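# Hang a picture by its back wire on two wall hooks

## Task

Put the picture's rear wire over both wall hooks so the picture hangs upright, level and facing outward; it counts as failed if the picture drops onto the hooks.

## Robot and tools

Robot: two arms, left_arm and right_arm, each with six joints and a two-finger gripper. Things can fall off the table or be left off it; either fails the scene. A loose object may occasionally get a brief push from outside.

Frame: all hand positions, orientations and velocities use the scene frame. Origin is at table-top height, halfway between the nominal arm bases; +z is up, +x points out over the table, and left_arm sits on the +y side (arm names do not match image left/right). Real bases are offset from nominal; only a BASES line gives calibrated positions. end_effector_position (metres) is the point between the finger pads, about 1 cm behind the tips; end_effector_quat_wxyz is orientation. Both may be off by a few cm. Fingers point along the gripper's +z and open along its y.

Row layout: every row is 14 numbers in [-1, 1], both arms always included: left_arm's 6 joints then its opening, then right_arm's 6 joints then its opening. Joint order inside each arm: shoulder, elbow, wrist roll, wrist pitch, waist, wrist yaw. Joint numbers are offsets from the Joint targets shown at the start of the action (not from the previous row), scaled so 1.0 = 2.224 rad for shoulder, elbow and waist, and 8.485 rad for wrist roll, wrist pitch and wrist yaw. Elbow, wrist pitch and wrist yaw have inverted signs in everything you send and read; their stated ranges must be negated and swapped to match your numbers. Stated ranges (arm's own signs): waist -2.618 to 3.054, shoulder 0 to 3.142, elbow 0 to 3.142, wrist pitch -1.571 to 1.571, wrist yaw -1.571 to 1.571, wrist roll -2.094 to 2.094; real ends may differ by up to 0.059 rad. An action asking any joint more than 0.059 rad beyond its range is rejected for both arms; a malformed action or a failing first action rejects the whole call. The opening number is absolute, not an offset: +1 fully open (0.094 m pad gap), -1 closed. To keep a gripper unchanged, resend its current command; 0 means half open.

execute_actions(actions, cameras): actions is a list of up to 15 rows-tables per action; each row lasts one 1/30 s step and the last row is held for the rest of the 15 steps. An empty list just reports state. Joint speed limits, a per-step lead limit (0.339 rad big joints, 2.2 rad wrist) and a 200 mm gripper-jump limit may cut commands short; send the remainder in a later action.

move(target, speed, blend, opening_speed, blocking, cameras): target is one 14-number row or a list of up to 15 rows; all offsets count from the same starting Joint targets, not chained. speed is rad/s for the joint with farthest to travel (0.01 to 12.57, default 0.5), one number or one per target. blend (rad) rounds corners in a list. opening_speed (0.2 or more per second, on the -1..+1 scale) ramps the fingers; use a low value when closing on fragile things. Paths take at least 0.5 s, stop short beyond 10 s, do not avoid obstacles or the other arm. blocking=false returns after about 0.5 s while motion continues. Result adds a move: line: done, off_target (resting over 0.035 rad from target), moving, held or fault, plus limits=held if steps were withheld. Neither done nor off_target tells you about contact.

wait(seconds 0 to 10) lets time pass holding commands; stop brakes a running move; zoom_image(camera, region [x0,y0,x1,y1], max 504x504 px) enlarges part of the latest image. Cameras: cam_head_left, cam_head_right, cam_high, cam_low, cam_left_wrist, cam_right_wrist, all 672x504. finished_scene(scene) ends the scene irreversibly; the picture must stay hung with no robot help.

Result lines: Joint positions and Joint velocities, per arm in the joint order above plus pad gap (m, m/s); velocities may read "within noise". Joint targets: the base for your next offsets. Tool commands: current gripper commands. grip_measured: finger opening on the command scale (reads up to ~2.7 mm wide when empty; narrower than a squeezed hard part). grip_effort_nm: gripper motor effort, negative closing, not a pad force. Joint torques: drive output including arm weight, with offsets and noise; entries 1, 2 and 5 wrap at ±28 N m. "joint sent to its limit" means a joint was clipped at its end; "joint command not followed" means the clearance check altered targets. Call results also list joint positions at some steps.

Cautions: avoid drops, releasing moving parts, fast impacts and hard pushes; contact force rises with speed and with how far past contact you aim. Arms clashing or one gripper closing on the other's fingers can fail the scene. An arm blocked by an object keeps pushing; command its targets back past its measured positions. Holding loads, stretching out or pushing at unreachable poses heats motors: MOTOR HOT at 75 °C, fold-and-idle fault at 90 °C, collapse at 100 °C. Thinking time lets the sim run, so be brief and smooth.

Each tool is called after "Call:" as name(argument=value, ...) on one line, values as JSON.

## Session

Call:
execute_actions(actions=[])

Scene clock: 0.00 s.
left_arm: end_effector_position=(+0.4096, +0.2558, +0.1212) grip_measured=+1.000 grip_effort_nm=n/a end_effector_quat_wxyz=(+0.568, -0.017, +0.823, +0.015) | right_arm: end_effector_position=(+0.3595, -0.3476, +0.1293) grip_measured=+1.000 grip_effort_nm=n/a end_effector_quat_wxyz=(+0.622, +0.058, +0.779, -0.049)
Joint names: [shoulder, elbow, wrist roll, wrist pitch, waist, wrist yaw]
Joint positions: left_arm=[1.557 -0.376 -0.005 -0.818 -0.025 0.029 0.094] | right_arm=[1.567 -0.334 0.033 -1.006 0.02 -0.162 0.094]
Joint velocities: within noise
Joint torques (N m): no reading
Motor temperatures (°C): left_arm=[34 33 25 28 22 21 22] | right_arm=[37 34 24 36 23 21 24]
Heat: left arm: 34 °C; right arm: 37 °C.
Joint targets: left_arm=[1.546 -0.387 -0.005 -0.833 -0.024 0.029] | right_arm=[1.555 -0.345 0.033 -1.022 0.020 -0.162]
Tool commands: left_gripper/opening=+1.0 right_gripper/opening=+1.0

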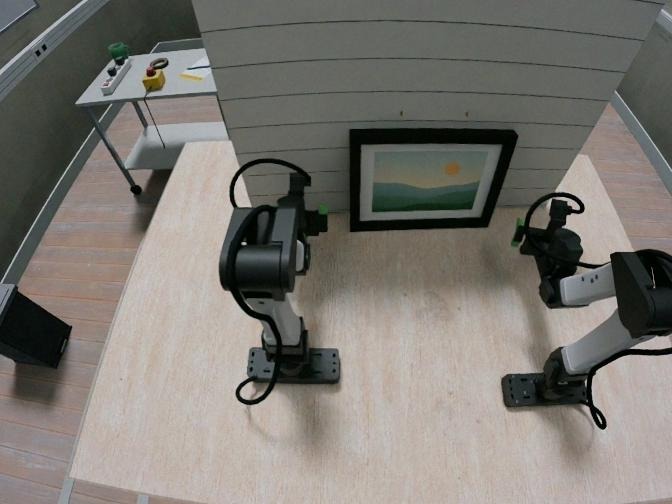

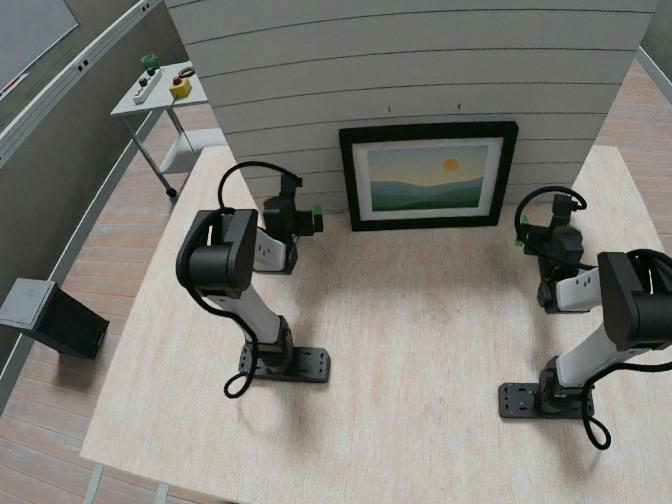

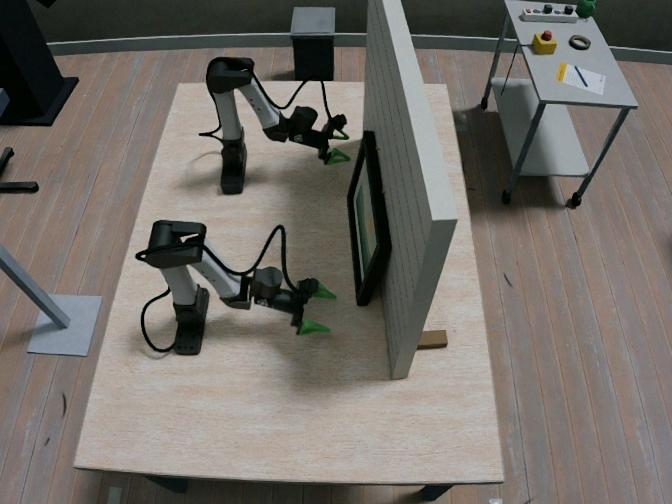

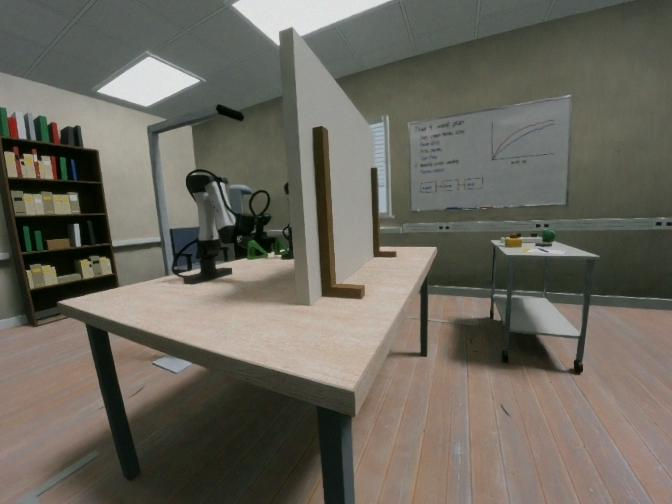

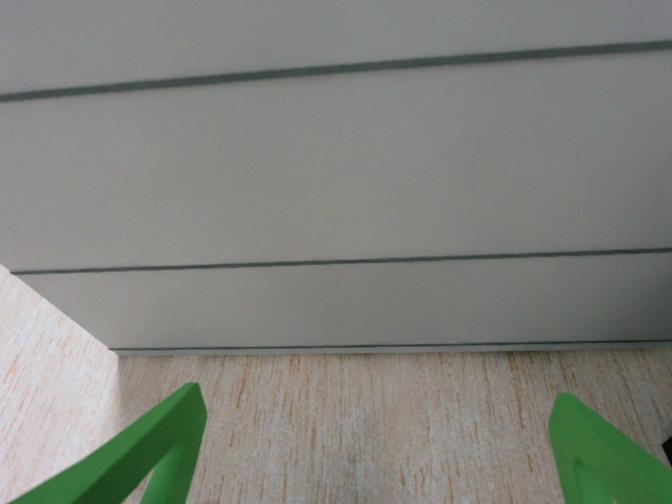

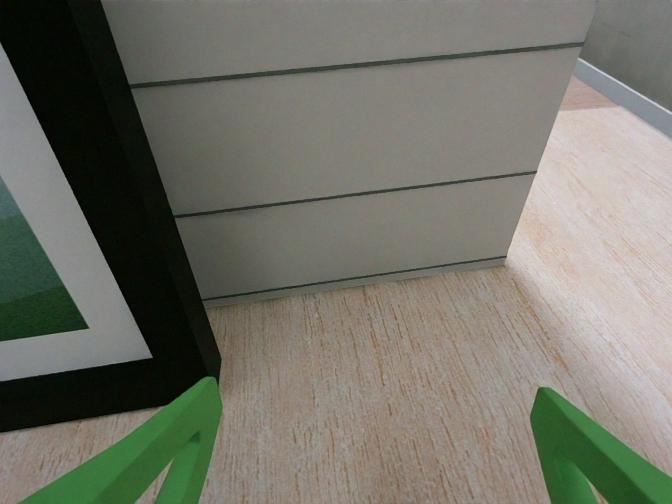

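Call:
move(target=[-0.3386, -0.009, -0.009, 0.0527, -0.1915, 0.0449, 1, -0.2235, -0.1025, 0.0025, 0.0633, 0.1709, -0.0271, 1], speed=1.0, cameras=["cam_left_wrist", "cam_right_wrist"])

Call:
zoom_image(camera="cam_right_wrist", region=[60, 0, 260, 170])

Call:
zoom_image(camera="cam_head_left", region=[330, 90, 540, 250])

Call:
zoom_image(camera="cam_head_right", region=[320, 90, 540, 250])

Scene clock: 20.03 s.
left_arm: end_effector_position=(+0.3313, +0.1810, +0.2792) grip_measured=+1.000 grip_effort_nm=-0.022 end_effector_quat_wxyz=(+0.689, -0.011, +0.725, -0.017) | right_arm: end_effector_position=(+0.3302, -0.2443, +0.2802) grip_measured=+1.000 grip_effort_nm=0.002 end_effector_quat_wxyz=(+0.690, +0.004, +0.724, +0.011)
Joint names: [shoulder, elbow, wrist roll, wrist pitch, waist, wrist yaw]
Joint positions: left_arm=[0.797 -0.376 -0.062 -0.366 -0.445 0.396 0.094] | right_arm=[1.068 -0.546 0.039 -0.471 0.393 -0.376 0.094]
Joint velocities: within noise
Joint torques (N m): left_arm=[-1.96 -8.79 -0.31 -1.98 -0.51 0.18] | right_arm=[-3.74 -8.53 0.13 -2.25 0.31 -0.2]
Motor temperatures (°C): left_arm=[35 34 25 32 22 21 22] | right_arm=[38 35 24 41 23 21 24]
Heat: left arm: 35 °C; right arm: 41 °C.
Joint targets: left_arm=[0.793 -0.407 -0.081 -0.386 -0.450 0.410] | right_arm=[1.057 -0.574 0.054 -0.485 0.399 -0.392]
move: done
Images, in order (width x height): cam_left_wrist 672x504, cam_right_wrist 672x504.

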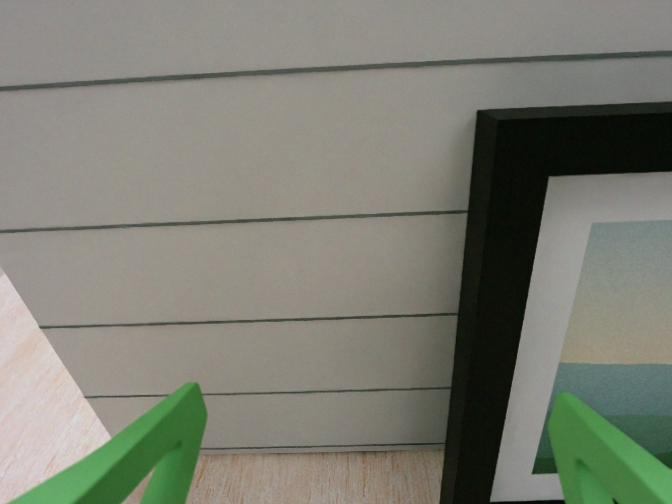

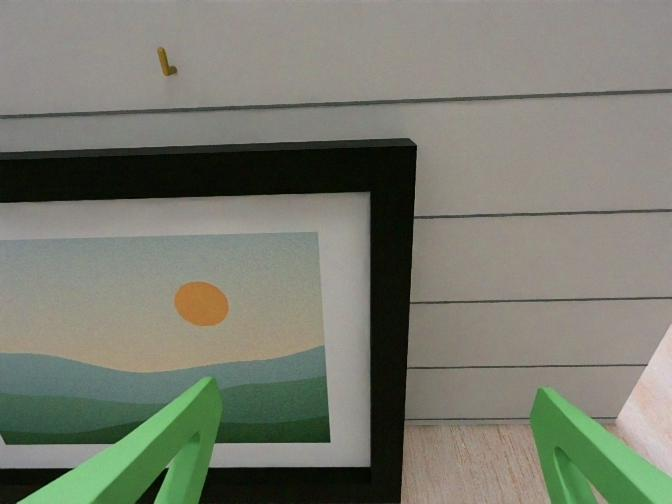

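Scaled by 2.520 from the camera's 672x504 image, which has a finer 960x720 frame.

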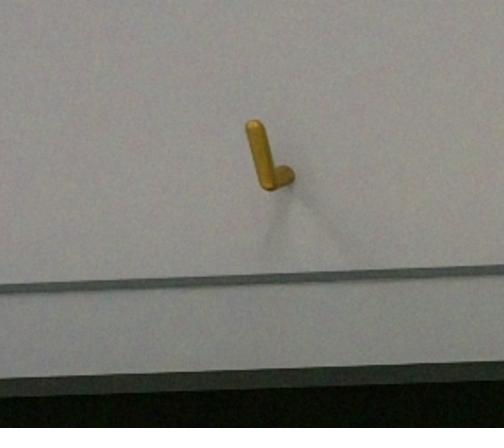

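This scene's latest camera images include none from cam_head_left. They are from: cam_left_wrist, cam_right_wrist. cam_head_left's image comes with the result of a call that names it in "cameras".

This scene's latest camera images include none from cam_head_right. They are from: cam_left_wrist, cam_right_wrist. cam_head_right's image comes with the result of a call that names it in "cameras".

Call:
move(target=[[0, 0, 0.0097, 0, 0.2828, -0.2233, 0.064, 0.0193, -0.0117, -0.0064, -0.0018, -0.3593, 0.2295, 0.064], [0.6763, -0.2365, 0.0097, -0.0973, 0.2828, -0.2233, 0.064, 0.598, -0.3103, -0.0064, -0.0607, -0.3593, 0.2301, 0.064], [0.6763, -0.2365, 0.0097, -0.0973, 0.2828, -0.2233, 0.064, 0.598, -0.3103, -0.0064, -0.0607, -0.3294, 0.2301, 0.064]], speed=[1.2, 1.2, 0.3], cameras=["cam_left_wrist", "cam_right_wrist", "cam_high"])

Scene clock: 149.20 s.
left_arm: end_effector_position=(+0.4302, +0.1596, +0.0962) grip_measured=+0.066 grip_effort_nm=-0.100 end_effector_quat_wxyz=(+0.513, +0.354, +0.619, -0.477) | right_arm: end_effector_position=(+0.4409, -0.3085, +0.0982) grip_measured=+0.065 grip_effort_nm=-0.066 end_effector_quat_wxyz=(+0.534, -0.342, +0.620, +0.461)
Joint names: [shoulder, elbow, wrist roll, wrist pitch, waist, wrist yaw]
Joint positions: left_arm=[2.303 -0.916 -0.021 -1.177 0.174 -1.481 0.05] | right_arm=[2.39 -1.241 0.022 -0.962 -0.328 1.55 0.05]
Joint velocities: within noise
Joint torques (N m): left_arm=[-11.17 -4.38 0.22 -1.65 0.44 -0.15] | right_arm=[-11.47 -6.05 -0.2 -1.85 -0.84 0.31]
Motor temperatures (°C): left_arm=[32 43 25 36 22 21 21] | right_arm=[35 43 25 45 23 21 23]
Heat: left arm: 43 °C; right arm: 45 °C.
Joint targets: left_arm=[2.298 -0.933 0.001 -1.212 0.179 -1.484] | right_arm=[2.388 -1.264 0.000 -1.000 -0.333 1.560]
move: off_target (right_arm); right_arm: the wrist pitch is farthest, 0.038 rad from its target
Images, in order (width x height): cam_high 672x504, cam_left_wrist 672x504, cam_right_wrist 672x504.

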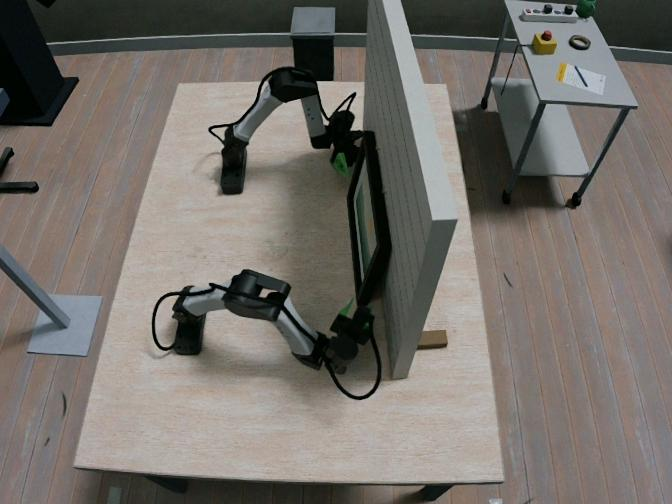

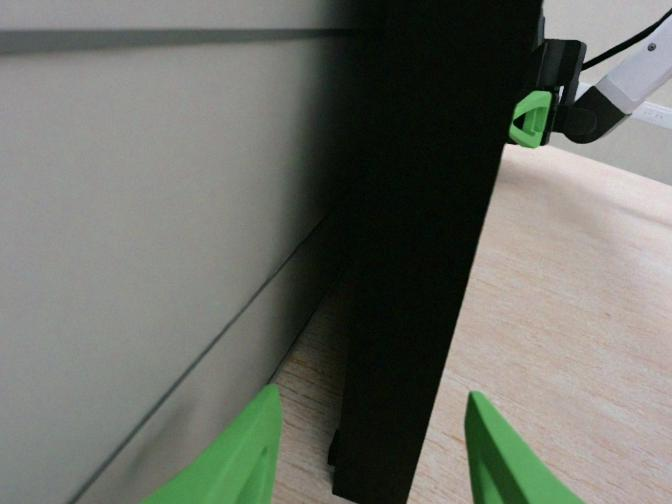

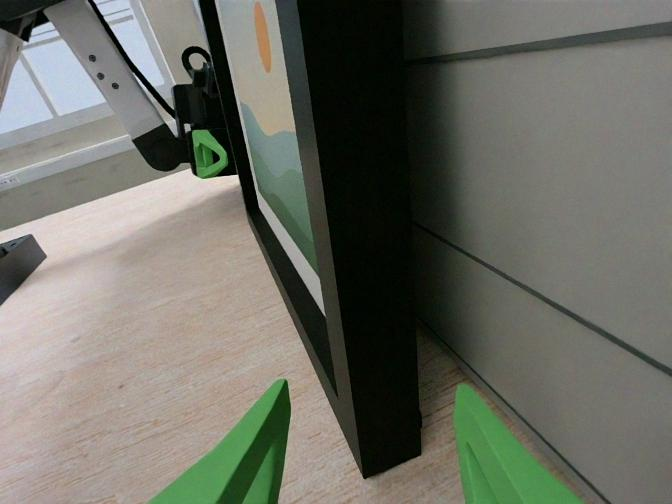

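Call:
move(target=[-0.0035, 0.0059, 0, -0.0031, -0.0378, 0.0102, 0.064, 0.0043, -0.0159, 0, 0.0044, 0.0329, -0.0064, 0.064], speed=0.3, cameras=["cam_left_wrist", "cam_right_wrist"])

Scene clock: 201.13 s.
left_arm: end_effector_position=(+0.4342, +0.1297, +0.0962) grip_measured=+0.066 grip_effort_nm=-0.100 end_effector_quat_wxyz=(+0.514, +0.367, +0.616, -0.470) | right_arm: end_effector_position=(+0.4492, -0.2785, +0.1053) grip_measured=+0.065 grip_effort_nm=-0.076 end_effector_quat_wxyz=(+0.530, -0.366, +0.608, +0.464)
Joint names: [shoulder, elbow, wrist roll, wrist pitch, waist, wrist yaw]
Joint positions: left_arm=[2.303 -0.916 -0.021 -1.202 0.093 -1.409 0.05] | right_arm=[2.39 -1.274 0.021 -0.961 -0.259 1.526 0.05]
Joint velocities: within noise
Joint torques (N m): left_arm=[-11.95 -3.37 0.22 -1.68 0.08 0.02] | right_arm=[-10.77 -6.37 -0.22 -1.53 -0.42 -0.11]
Motor temperatures (°C): left_arm=[42 39 25 37 22 21 21] | right_arm=[43 41 25 44 23 21 23]
Heat: left arm: 42 °C; right arm: 44 °C.
Joint targets: left_arm=[2.290 -0.920 0.001 -1.238 0.095 -1.398] | right_arm=[2.397 -1.299 0.000 -0.963 -0.260 1.506]
move: off_target (left_arm); left_arm: the wrist pitch is farthest, 0.036 rad from its target
Images, in order (width x height): cam_left_wrist 672x504, cam_right_wrist 672x504.

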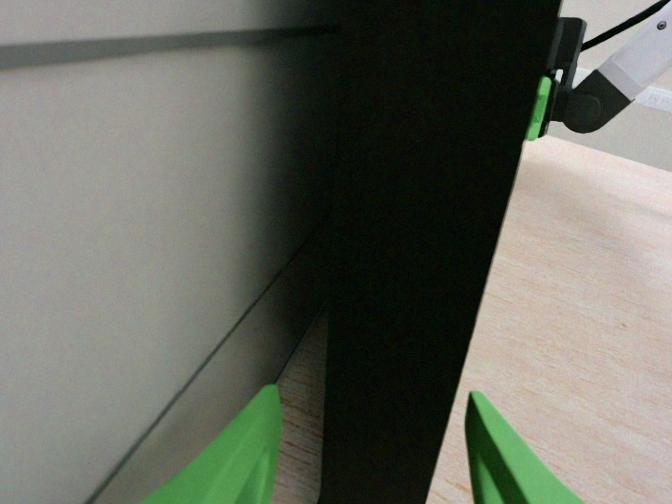

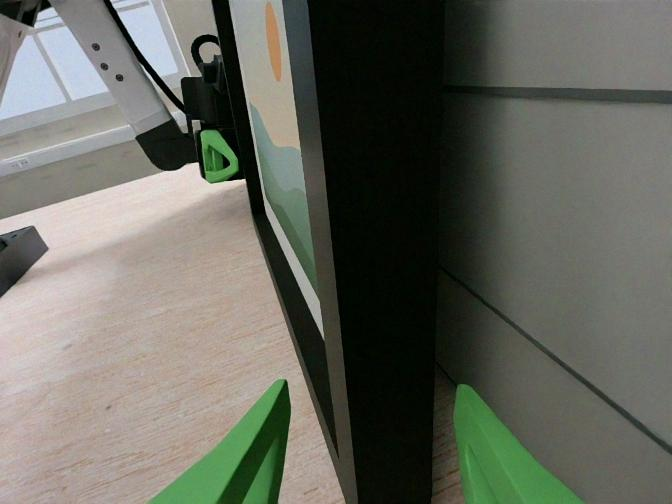

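Call:
move(target=[-0.0022, 0.0099, 0, -0.0021, -0.0252, 0.0068, 0.064, 0.0049, -0.0108, 0, 0.0031, 0.022, -0.0044, 0.064], speed=0.25, cameras=["cam_left_wrist", "cam_right_wrist"])

Scene clock: 235.93 s.
left_arm: end_effector_position=(+0.4330, +0.1095, +0.0927) grip_measured=+0.066 grip_effort_nm=-0.095 end_effector_quat_wxyz=(+0.512, +0.369, +0.619, -0.467) | right_arm: end_effector_position=(+0.4566, -0.2587, +0.1043) grip_measured=+0.065 grip_effort_nm=-0.066 end_effector_quat_wxyz=(+0.524, -0.367, +0.610, +0.468)
Joint names: [shoulder, elbow, wrist roll, wrist pitch, waist, wrist yaw]
Joint positions: left_arm=[2.303 -0.9 -0.021 -1.218 0.039 -1.352 0.05] | right_arm=[2.397 -1.297 0.021 -0.934 -0.212 1.489 0.05]
Joint velocities: within noise
Joint torques (N m): left_arm=[-12.37 -2.89 0.22 -1.73 -0.06 -0.03] | right_arm=[-10.63 -6.58 -0.21 -1.56 -0.06 -0.12]
Motor temperatures (°C): left_arm=[45 37 25 37 22 21 21] | right_arm=[45 41 25 43 23 21 23]
Heat: left arm: 45 °C; right arm: 45 °C.
Joint targets: left_arm=[2.285 -0.898 0.001 -1.256 0.039 -1.340] | right_arm=[2.408 -1.323 0.000 -0.936 -0.211 1.468]
move: off_target (left_arm); left_arm: the wrist pitch is farthest, 0.037 rad from its target
Images, in order (width x height): cam_left_wrist 672x504, cam_right_wrist 672x504.

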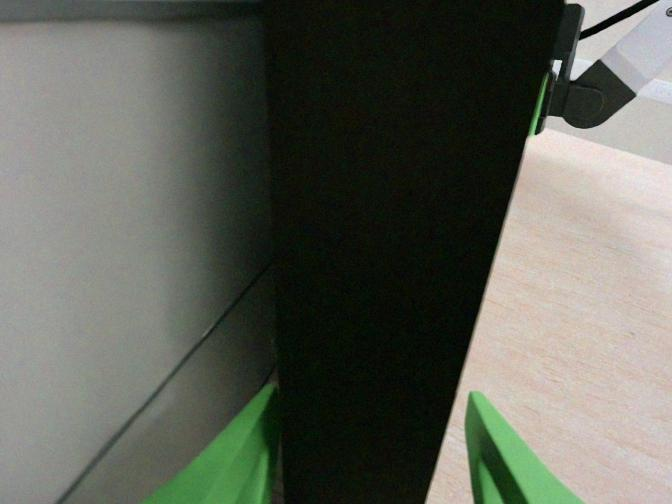

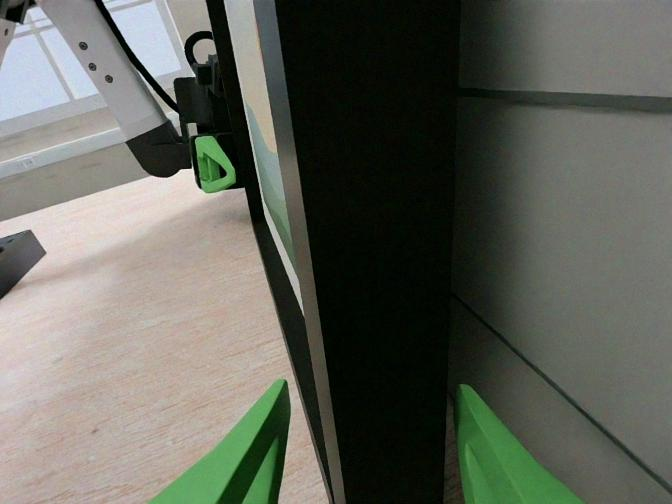

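Call:
move(target=[0, 0, 0, 0, 0, 0, -0.42, 0.0054, -0.0081, 0, 0, 0, 0, -0.42], speed=0.25, opening_speed=0.3, cameras=["cam_left_wrist", "cam_right_wrist"])

Scene clock: 248.17 s.
left_arm: end_effector_position=(+0.4333, +0.1096, +0.0929) grip_measured=-0.310 grip_effort_nm=-1.043 end_effector_quat_wxyz=(+0.517, +0.375, +0.616, -0.461) | right_arm: end_effector_position=(+0.4596, -0.2593, +0.1035) grip_measured=-0.300 grip_effort_nm=-1.028 end_effector_quat_wxyz=(+0.526, -0.370, +0.608, +0.466)
Joint names: [shoulder, elbow, wrist roll, wrist pitch, waist, wrist yaw]
Joint positions: left_arm=[2.303 -0.9 -0.003 -1.22 0.039 -1.35 0.032] | right_arm=[2.409 -1.315 0.018 -0.933 -0.212 1.49 0.033]
Joint velocities: within noise
Joint torques (N m): left_arm=[-12.37 -2.85 -0.02 -1.71 -0.06 -0.03] | right_arm=[-10.66 -6.52 -0.15 -1.56 -0.18 -0.09]
Motor temperatures (°C): left_arm=[47 37 25 37 22 21 21] | right_arm=[47 41 25 44 23 21 23]
Heat: left arm: 47 °C; right arm: 47 °C.
Joint targets: left_arm=[2.285 -0.898 0.001 -1.256 0.039 -1.340] | right_arm=[2.420 -1.341 0.000 -0.937 -0.211 1.468]
move: off_target (left_arm); left_arm: the wrist pitch is farthest, 0.036 rad from its target
Images, in order (width x height): cam_left_wrist 672x504, cam_right_wrist 672x504.

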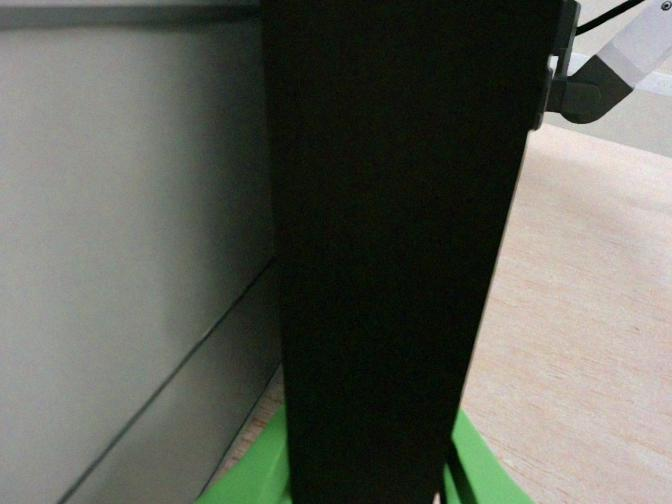

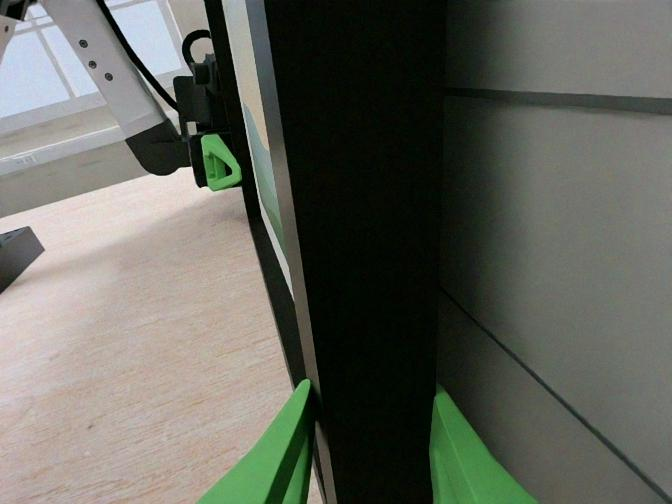

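Call:
move(target=[[-0.0315, 0.0081, 0, -0.0034, 0, 0, -0.42, -0.0495, 0.0139, 0, -0.0074, 0, 0, -0.42], [-0.0845, 0.1183, 0, -0.0203, 0.0067, -0.0021, -0.42, -0.1232, 0.143, 0, -0.0232, -0.0144, 0.0054, -0.42]], speed=0.22, cameras=["cam_head_right", "cam_high"])

Scene clock: 321.00 s.
left_arm: end_effector_position=(+0.3735, +0.1085, +0.1086) grip_measured=-0.315 grip_effort_nm=-1.053 end_effector_quat_wxyz=(+0.519, +0.376, +0.614, -0.461) | right_arm: end_effector_position=(+0.4005, -0.2579, +0.1192) grip_measured=-0.301 grip_effort_nm=-1.033 end_effector_quat_wxyz=(+0.527, -0.369, +0.607, +0.467)
Joint names: [shoulder, elbow, wrist roll, wrist pitch, waist, wrist yaw]
Joint positions: left_arm=[2.15 -0.631 -0.003 -1.342 0.051 -1.364 0.032] | right_arm=[2.226 -1.017 0.018 -1.047 -0.241 1.517 0.033]
Joint velocities: within noise
Joint torques (N m): left_arm=[-13.9 -2.8 0 -2.16 0.17 -0.04] | right_arm=[-16.65 -4.44 -0.15 -2.36 -0.5 0.12]
Motor temperatures (°C): left_arm=[50 35 25 37 22 21 23] | right_arm=[54 40 25 44 23 21 25]
Heat: left arm: 50 °C; right arm: 54 °C.
Joint targets: left_arm=[2.097 -0.635 0.001 -1.428 0.054 -1.358] | right_arm=[2.146 -1.023 0.000 -1.134 -0.243 1.514]
move: off_target (left_arm, right_arm); left_arm: the wrist pitch is farthest, 0.086 rad from its target; right_arm: the wrist pitch is farthest, 0.086 rad from its target
Images, in order (width x height): cam_head_right 672x504, cam_high 672x504.

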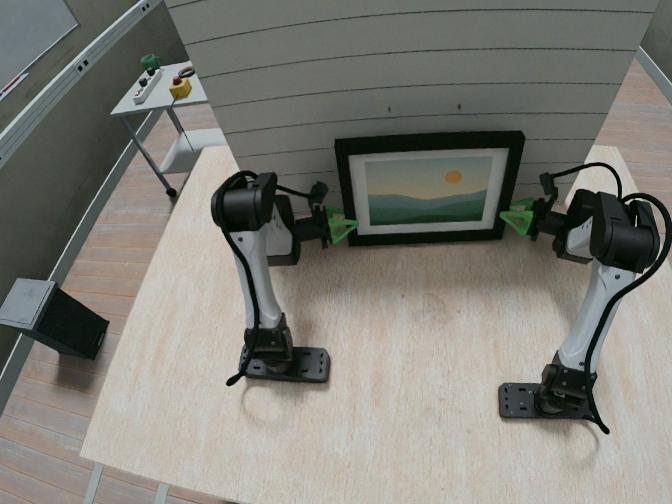

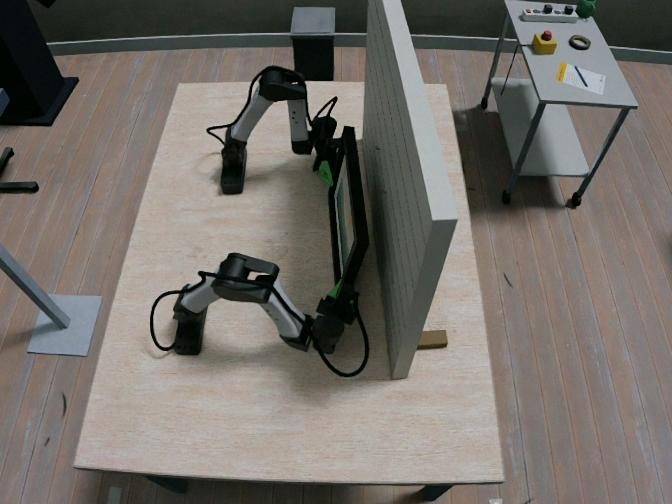

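Call:
move(target=[[-0.2055,-0.0495,0,0.0669,0.0106,-0.0025,-0.42,-0.1403,-0.0612,0,0.0520,0.0067,-0.0029,-0.42],[-0.2963,-0.1893,0,0.1278,0.0189,-0.0047,-0.42,-0.1983,-0.2041,0,0.1051,0.0157,-0.0052,-0.42]], speed=0.35, blend=0.05, cameras=["cam_head_left", "cam_head_right", "cam_high"])

Scene clock: 390.10 s.
left_arm: end_effector_position=(+0.3765, +0.1208, +0.3375) grip_measured=-0.316 grip_effort_nm=-1.053 end_effector_quat_wxyz=(+0.522, +0.376, +0.610, -0.462) | right_arm: end_effector_position=(+0.4028, -0.2480, +0.3502) grip_measured=-0.301 grip_effort_nm=-1.023 end_effector_quat_wxyz=(+0.528, -0.373, +0.606, +0.464)
Joint names: [shoulder, elbow, wrist roll, wrist pitch, waist, wrist yaw]
Joint positions: left_arm=[1.478 -1.012 -0.005 -0.298 0.09 -1.403 0.032] | right_arm=[1.773 -1.428 0.018 -0.194 -0.215 1.493 0.033]
Joint velocities: within noise
Joint torques (N m): left_arm=[-10.7 -9.37 0.02 -1.8 0.55 -0.05] | right_arm=[-14.38 -10.02 -0.17 -2.03 0.23 -0.14]
Motor temperatures (°C): left_arm=[59 35 25 39 22 21 23] | right_arm=[63 38 25 48 23 21 25]
Heat: left arm: 59 °C; right arm: 63 °C.
Joint targets: left_arm=[1.438 -1.056 0.001 -0.344 0.096 -1.398] | right_arm=[1.705 -1.477 0.000 -0.242 -0.208 1.470]
move: off_target (left_arm, right_arm); left_arm: the wrist pitch is farthest, 0.046 rad from its target; right_arm: the shoulder is farthest, 0.068 rad from its target
Images, in order (width x height): cam_head_left 672x504, cam_head_right 672x504, cam_high 672x504.

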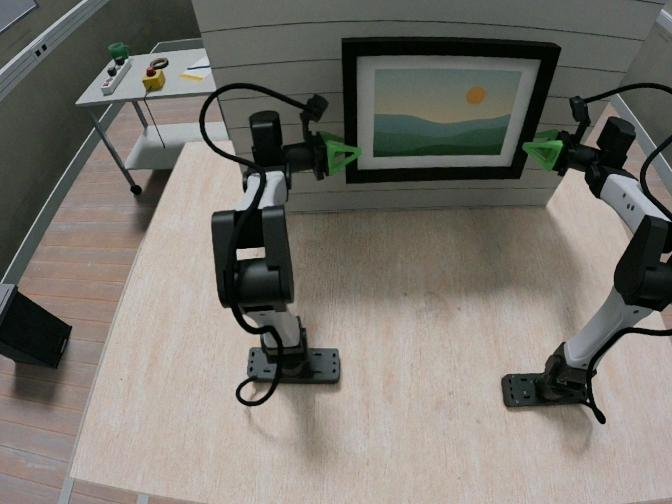

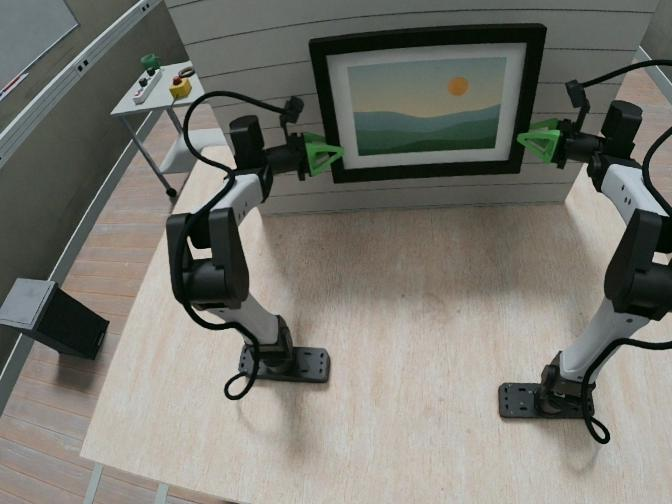

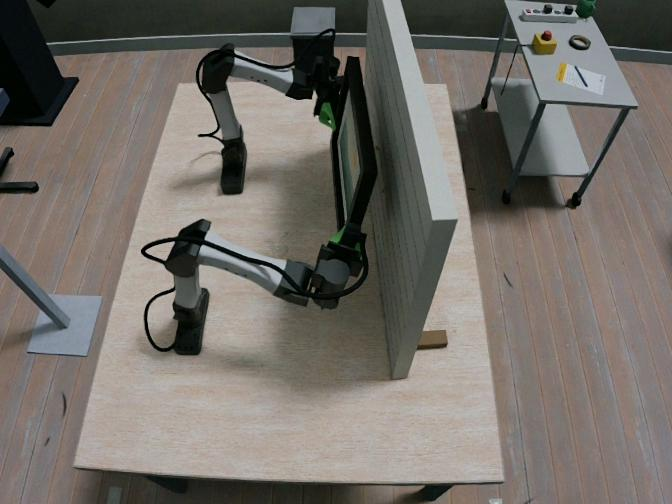

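Call:
zoom_image(camera="cam_high", region=[320, 60, 440, 260])

Scaled by 2.520 from the camera's 672x504 image, which has a finer 960x720 frame.

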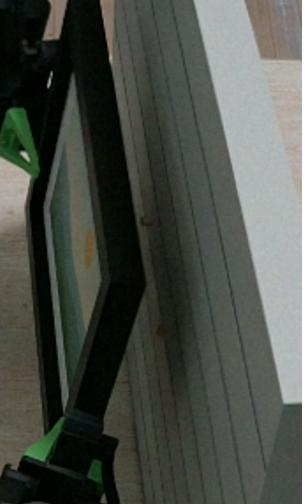

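Call:
move(target=[0.0799,-0.0665,0,0.0001,-0.009,0.0014,-0.42,0.0926,-0.0868,0,0.0044,0.0099,-0.0022,-0.42], speed=0.3, cameras=["cam_high"])

Scene clock: 445.57 s.
left_arm: end_effector_position=(+0.4156, +0.1226, +0.3345) grip_measured=-0.316 grip_effort_nm=-1.053 end_effector_quat_wxyz=(+0.517, +0.373, +0.614, -0.465) | right_arm: end_effector_position=(+0.4433, -0.2472, +0.3463) grip_measured=-0.302 grip_effort_nm=-1.028 end_effector_quat_wxyz=(+0.524, -0.370, +0.609, +0.466)
Joint names: [shoulder, elbow, wrist roll, wrist pitch, waist, wrist yaw]
Joint positions: left_arm=[1.63 -1.155 -0.006 -0.292 0.08 -1.396 0.032] | right_arm=[1.926 -1.616 0.018 -0.147 -0.193 1.471 0.033]
Joint velocities: within noise
Joint torques (N m): left_arm=[-9.7 -9.76 0.04 -1.83 -0.5 -0.02] | right_arm=[-11.38 -10.36 -0.18 -2.11 0.38 -0.08]
Motor temperatures (°C): left_arm=[51 44 25 38 22 21 24] | right_arm=[64 45 25 49 23 21 26]
Heat: left arm: 51 °C; right arm: 64 °C.
Joint targets: left_arm=[1.616 -1.204 0.001 -0.343 0.075 -1.386] | right_arm=[1.911 -1.670 0.000 -0.204 -0.186 1.451]
move: off_target (left_arm, right_arm); left_arm: the wrist pitch is farthest, 0.051 rad from its target; right_arm: the wrist pitch is farthest, 0.058 rad from its target
Images, in order (width x height): cam_high 672x504.

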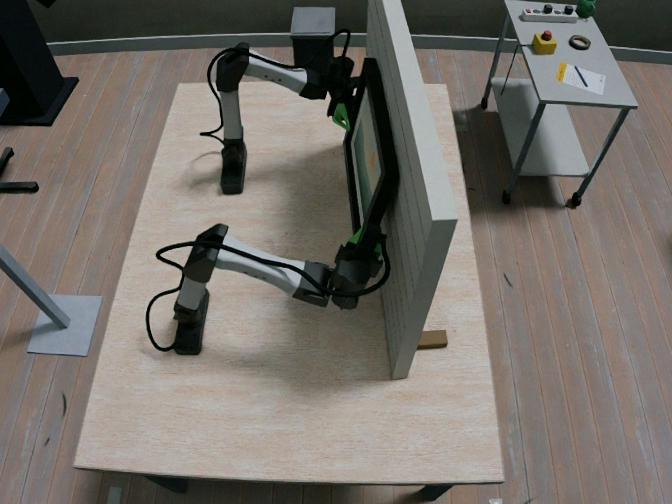

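Call:
move(target=[0.0184,-0.0184,0,-0.004,-0.002,0.0009,-0.42,0.0184,-0.0225,0,-0.0015,0.003,-0.0007,-0.42], speed=0.1, cameras=["cam_high"])

Call:
zoom_image(camera="cam_high", region=[320, 60, 440, 260])

Scene clock: 474.10 s.
left_arm: end_effector_position=(+0.4257, +0.1222, +0.3369) grip_measured=-0.316 grip_effort_nm=-1.053 end_effector_quat_wxyz=(+0.523, +0.380, +0.608, -0.461) | right_arm: end_effector_position=(+0.4514, -0.2456, +0.3487) grip_measured=-0.302 grip_effort_nm=-1.023 end_effector_quat_wxyz=(+0.527, -0.377, +0.604, +0.463)
Joint names: [shoulder, elbow, wrist roll, wrist pitch, waist, wrist yaw]
Joint positions: left_arm=[1.667 -1.196 -0.006 -0.312 0.076 -1.395 0.032] | right_arm=[1.96 -1.666 0.018 -0.147 -0.186 1.47 0.033]
Joint velocities: within noise
Joint torques (N m): left_arm=[-9.66 -9.73 0.04 -1.94 -0.49 0.06] | right_arm=[-10.95 -10.3 -0.17 -2.21 0.32 -0.16]
Motor temperatures (°C): left_arm=[48 46 25 37 22 21 24] | right_arm=[66 48 25 50 23 21 26]
Heat: left arm: 48 °C; right arm: 66 °C.
Joint targets: left_arm=[1.657 -1.245 0.001 -0.377 0.071 -1.378] | right_arm=[1.952 -1.720 0.000 -0.217 -0.179 1.445]
move: off_target (left_arm, right_arm); left_arm: the wrist pitch is farthest, 0.065 rad from its target; right_arm: the wrist pitch is farthest, 0.070 rad from its target
Images, in order (width x height): cam_high 672x504.

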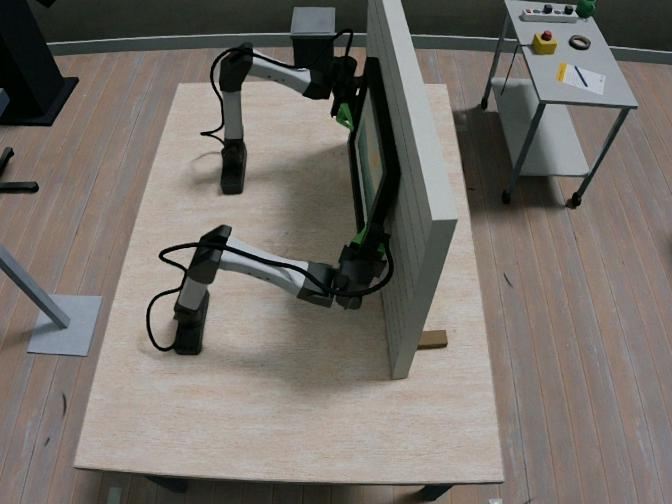

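Scaled by 2.520 from the camera's 672x504 image, which has a finer 960x720 frame.

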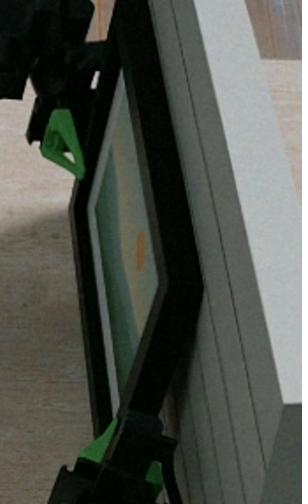

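Call:
move(target=[[0.0259,0.0672,0,-0.0203,0,0,-0.42,0.0144,0.0768,0,-0.0196,0,0,-0.42],[0.0588,0.1076,0,-0.0395,0,0,-0.42,0.0339,0.1228,0,-0.0367,0,0,-0.42],[0.0907,0.1310,0,-0.0540,0,0,-0.42,0.0542,0.1498,0,-0.0491,0,0,-0.42]], speed=[0.25,0.2,0.12], blend=0.03, cameras=["cam_high"])

Call:
zoom_image(camera="cam_high", region=[340, 90, 420, 230])

Scene clock: 520.67 s.
left_arm: end_effector_position=(+0.4281, +0.1223, +0.2239) grip_measured=-0.316 grip_effort_nm=-1.057 end_effector_quat_wxyz=(+0.523, +0.379, +0.609, -0.460) | right_arm: end_effector_position=(+0.4541, -0.2462, +0.2350) grip_measured=-0.302 grip_effort_nm=-1.033 end_effector_quat_wxyz=(+0.526, -0.375, +0.606, +0.464)
Joint names: [shoulder, elbow, wrist roll, wrist pitch, waist, wrist yaw]
Joint positions: left_arm=[1.87 -0.944 -0.006 -0.765 0.075 -1.391 0.032] | right_arm=[2.08 -1.377 0.016 -0.55 -0.186 1.468 0.033]
Joint velocities: within noise
Joint torques (N m): left_arm=[-10.48 -5.64 0.04 -2.01 -0.43 0.02] | right_arm=[-11.38 -6.37 -0.15 -2.37 0.31 -0.11]
Motor temperatures (°C): left_arm=[48 46 25 39 22 21 24] | right_arm=[64 53 25 52 23 21 26]
Heat: left arm: 48 °C; right arm: 64 °C.
Joint targets: left_arm=[1.858 -0.954 0.001 -0.835 0.071 -1.378] | right_arm=[2.072 -1.387 0.000 -0.634 -0.179 1.445]
move: off_target (left_arm, right_arm); left_arm: the wrist pitch is farthest, 0.070 rad from its target; right_arm: the wrist pitch is farthest, 0.084 rad from its target
Images, in order (width x height): cam_high 672x504.

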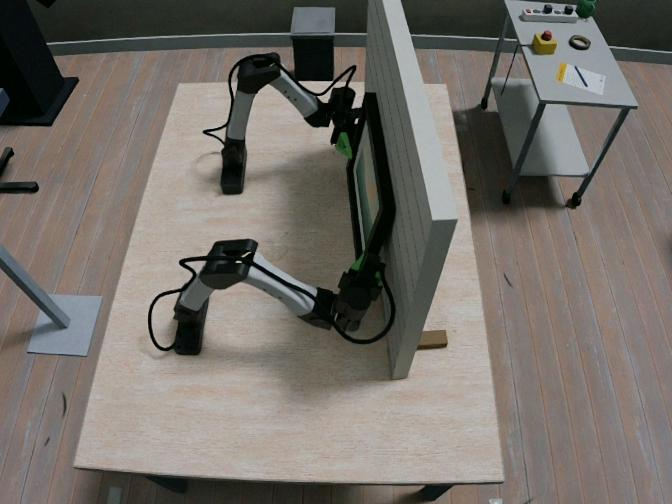

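Scaled by 3.600 from the camera's 672x504 image, which has a finer 960x720 frame.

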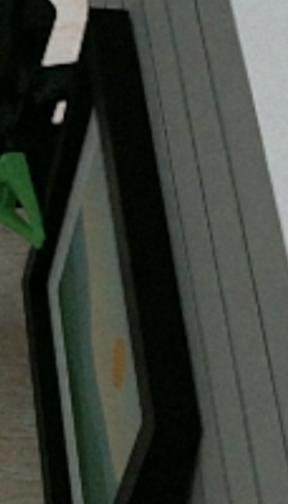

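Call:
move(target=[0.0233,0.0115,0,-0.0091,0,0,-0.42,0.0155,0.0138,0,-0.0077,0,0,-0.42], speed=0.1, cameras=[])

Call:
move(target=[0.0132,0.005,0,-0.0048,0,0,-0.42,0.0089,0.0063,0,-0.004,0,0,-0.42], speed=0.06, cameras=["cam_high"])

Call:
zoom_image(camera="cam_high", region=[340, 90, 420, 230])

Scene clock: 547.30 s.
left_arm: end_effector_position=(+0.4283, +0.1223, +0.2049) grip_measured=-0.316 grip_effort_nm=-1.053 end_effector_quat_wxyz=(+0.523, +0.378, +0.609, -0.461) | right_arm: end_effector_position=(+0.4542, -0.2462, +0.2157) grip_measured=-0.302 grip_effort_nm=-1.028 end_effector_quat_wxyz=(+0.526, -0.375, +0.606, +0.464)
Joint names: [shoulder, elbow, wrist roll, wrist pitch, waist, wrist yaw]
Joint positions: left_arm=[1.922 -0.918 -0.006 -0.841 0.075 -1.39 0.032] | right_arm=[2.115 -1.347 0.016 -0.614 -0.186 1.468 0.033]
Joint velocities: within noise
Joint torques (N m): left_arm=[-10.63 -5.37 0.04 -1.99 -0.46 0.02] | right_arm=[-11.49 -6.24 -0.16 -2.41 0.35 -0.11]
Motor temperatures (°C): left_arm=[50 43 25 39 22 21 24] | right_arm=[60 48 25 54 23 21 26]
Heat: left arm: 50 °C; right arm: 60 °C.
Joint targets: left_arm=[1.910 -0.928 0.001 -0.912 0.071 -1.378] | right_arm=[2.107 -1.356 0.000 -0.699 -0.179 1.445]
move: off_target (left_arm, right_arm); left_arm: the wrist pitch is farthest, 0.071 rad from its target; right_arm: the wrist pitch is farthest, 0.085 rad from its target
No camera images: "cameras" was empty.

Scene clock: 548.37 s.
left_arm: end_effector_position=(+0.4294, +0.1224, +0.1994) grip_measured=-0.316 grip_effort_nm=-1.053 end_effector_quat_wxyz=(+0.529, +0.384, +0.605, -0.456) | right_arm: end_effector_position=(+0.4546, -0.2463, +0.2099) grip_measured=-0.302 grip_effort_nm=-1.023 end_effector_quat_wxyz=(+0.531, -0.380, +0.602, +0.460)
Joint names: [shoulder, elbow, wrist roll, wrist pitch, waist, wrist yaw]
Joint positions: left_arm=[1.947 -0.913 -0.006 -0.892 0.075 -1.39 0.032] | right_arm=[2.13 -1.337 0.016 -0.657 -0.186 1.468 0.033]
Joint velocities: within noise
Joint torques (N m): left_arm=[-10.32 -4.77 0.04 -1.93 -0.43 0.02] | right_arm=[-11.15 -5.81 -0.17 -2.3 0.35 -0.13]
Motor temperatures (°C): left_arm=[49 43 25 39 22 21 24] | right_arm=[60 48 25 54 23 21 26]
Heat: left arm: 49 °C; right arm: 60 °C.
Joint targets: left_arm=[1.939 -0.917 0.001 -0.953 0.071 -1.378] | right_arm=[2.127 -1.342 0.000 -0.733 -0.179 1.445]
move: off_target (left_arm, right_arm); left_arm: the wrist pitch is farthest, 0.061 rad from its target; right_arm: the wrist pitch is farthest, 0.076 rad from its target
Images, in order (width x height): cam_high 672x504.

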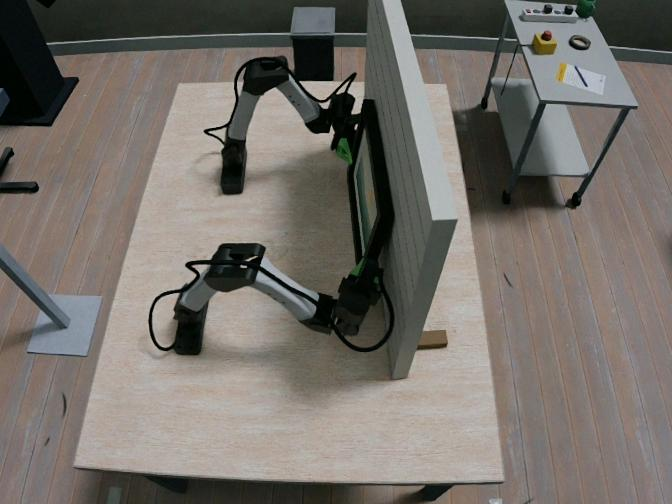

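Scaled by 3.600 from the camera's 672x504 image, which has a finer 960x720 frame.

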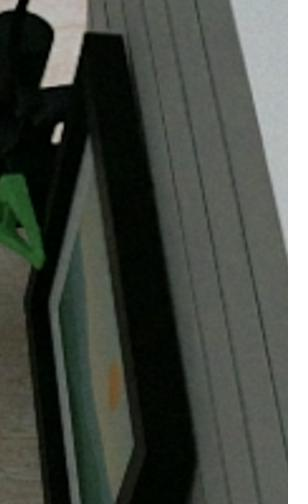

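Call:
move(target=[0.0122,0.006,0,-0.0048,0,0,-0.42,0.0087,0.007,0,-0.004,0,0,-0.42], speed=0.06, cameras=["cam_high", "cam_head_left"])

Call:
zoom_image(camera="cam_high", region=[340, 90, 420, 230])

Scene clock: 571.00 s.
left_arm: end_effector_position=(+0.4305, +0.1226, +0.1976) grip_measured=-0.316 grip_effort_nm=-1.053 end_effector_quat_wxyz=(+0.539, +0.393, +0.596, -0.447) | right_arm: end_effector_position=(+0.4548, -0.2463, +0.2085) grip_measured=-0.302 grip_effort_nm=-1.028 end_effector_quat_wxyz=(+0.540, -0.389, +0.595, +0.451)
Joint names: [shoulder, elbow, wrist roll, wrist pitch, waist, wrist yaw]
Joint positions: left_arm=[1.966 -0.91 -0.007 -0.952 0.075 -1.39 0.032] | right_arm=[2.139 -1.33 0.017 -0.709 -0.186 1.468 0.033]
Joint velocities: within noise
Joint torques (N m): left_arm=[-9.46 -3.89 0.03 -1.72 -0.43 0.05] | right_arm=[-10.29 -5.14 -0.16 -2.1 0.28 -0.15]
Motor temperatures (°C): left_arm=[49 42 25 40 22 21 24] | right_arm=[60 46 25 54 23 21 26]
Heat: left arm: 49 °C; right arm: 60 °C.
Joint targets: left_arm=[1.967 -0.904 0.001 -0.994 0.071 -1.378] | right_arm=[2.146 -1.327 0.000 -0.767 -0.179 1.445]
move: off_target (left_arm, right_arm); left_arm: the wrist pitch is farthest, 0.042 rad from its target; right_arm: the wrist pitch is farthest, 0.057 rad from its target
Images, in order (width x height): cam_head_left 672x504, cam_high 672x504.

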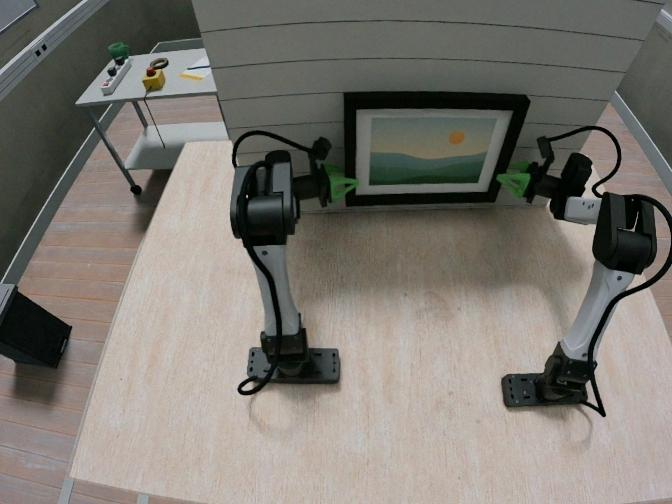

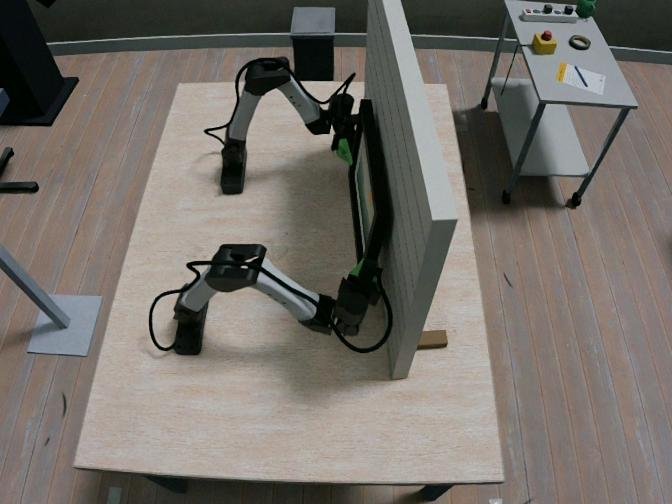

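Scaled by 3.600 from the camera's 672x504 image, which has a finer 960x720 frame.

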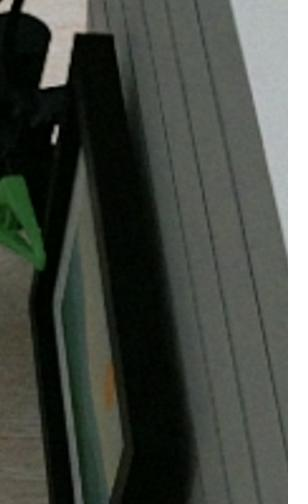

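Call:
move(target=[0.018,-0.0243,0,-0.0058,-0.0014,0.0006,-0.42,0.018,-0.0292,0,-0.0055,0.0015,-0.0005,-0.42], speed=0.05, cameras=["cam_high"])

Call:
zoom_image(camera="cam_high", region=[340, 90, 420, 230])

Scene clock: 619.70 s.
left_arm: end_effector_position=(+0.4378, +0.1226, +0.1960) grip_measured=-0.316 grip_effort_nm=-1.053 end_effector_quat_wxyz=(+0.550, +0.403, +0.586, -0.438) | right_arm: end_effector_position=(+0.4628, -0.2465, +0.2063) grip_measured=-0.302 grip_effort_nm=-1.023 end_effector_quat_wxyz=(+0.550, -0.400, +0.586, +0.441)
Joint names: [shoulder, elbow, wrist roll, wrist pitch, waist, wrist yaw]
Joint positions: left_arm=[2.004 -0.936 -0.012 -1.01 0.073 -1.388 0.032] | right_arm=[2.176 -1.363 0.023 -0.759 -0.183 1.465 0.033]
Joint velocities: within noise
Joint torques (N m): left_arm=[-9.72 -6.12 0.11 -1.67 -0.5 0.1] | right_arm=[-10.28 -7.6 -0.2 -2.07 0.35 -0.19]
Motor temperatures (°C): left_arm=[49 40 25 40 22 21 25] | right_arm=[61 44 25 51 23 21 26]
Heat: left arm: 49 °C; right arm: 61 °C.
Joint targets: left_arm=[2.007 -0.957 0.001 -1.043 0.068 -1.373] | right_arm=[2.186 -1.391 0.000 -0.814 -0.176 1.441]
move: off_target (right_arm); right_arm: the wrist pitch is farthest, 0.055 rad from its target
Images, in order (width x height): cam_high 672x504.

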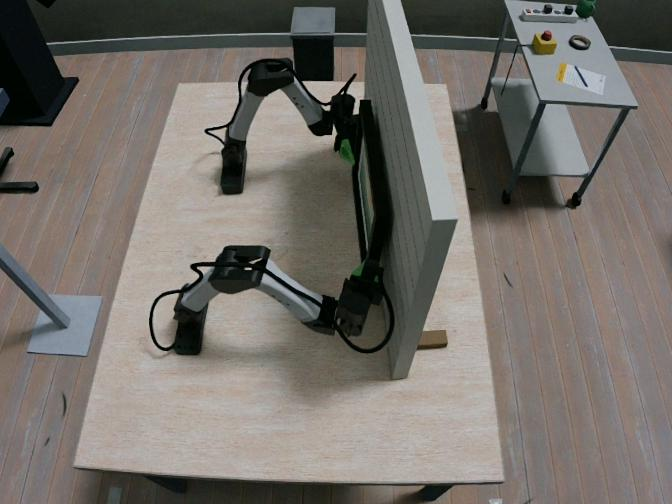

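Scaled by 3.600 from the camera's 672x504 image, which has a finer 960x720 frame.

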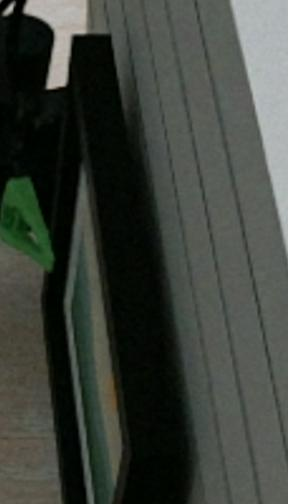

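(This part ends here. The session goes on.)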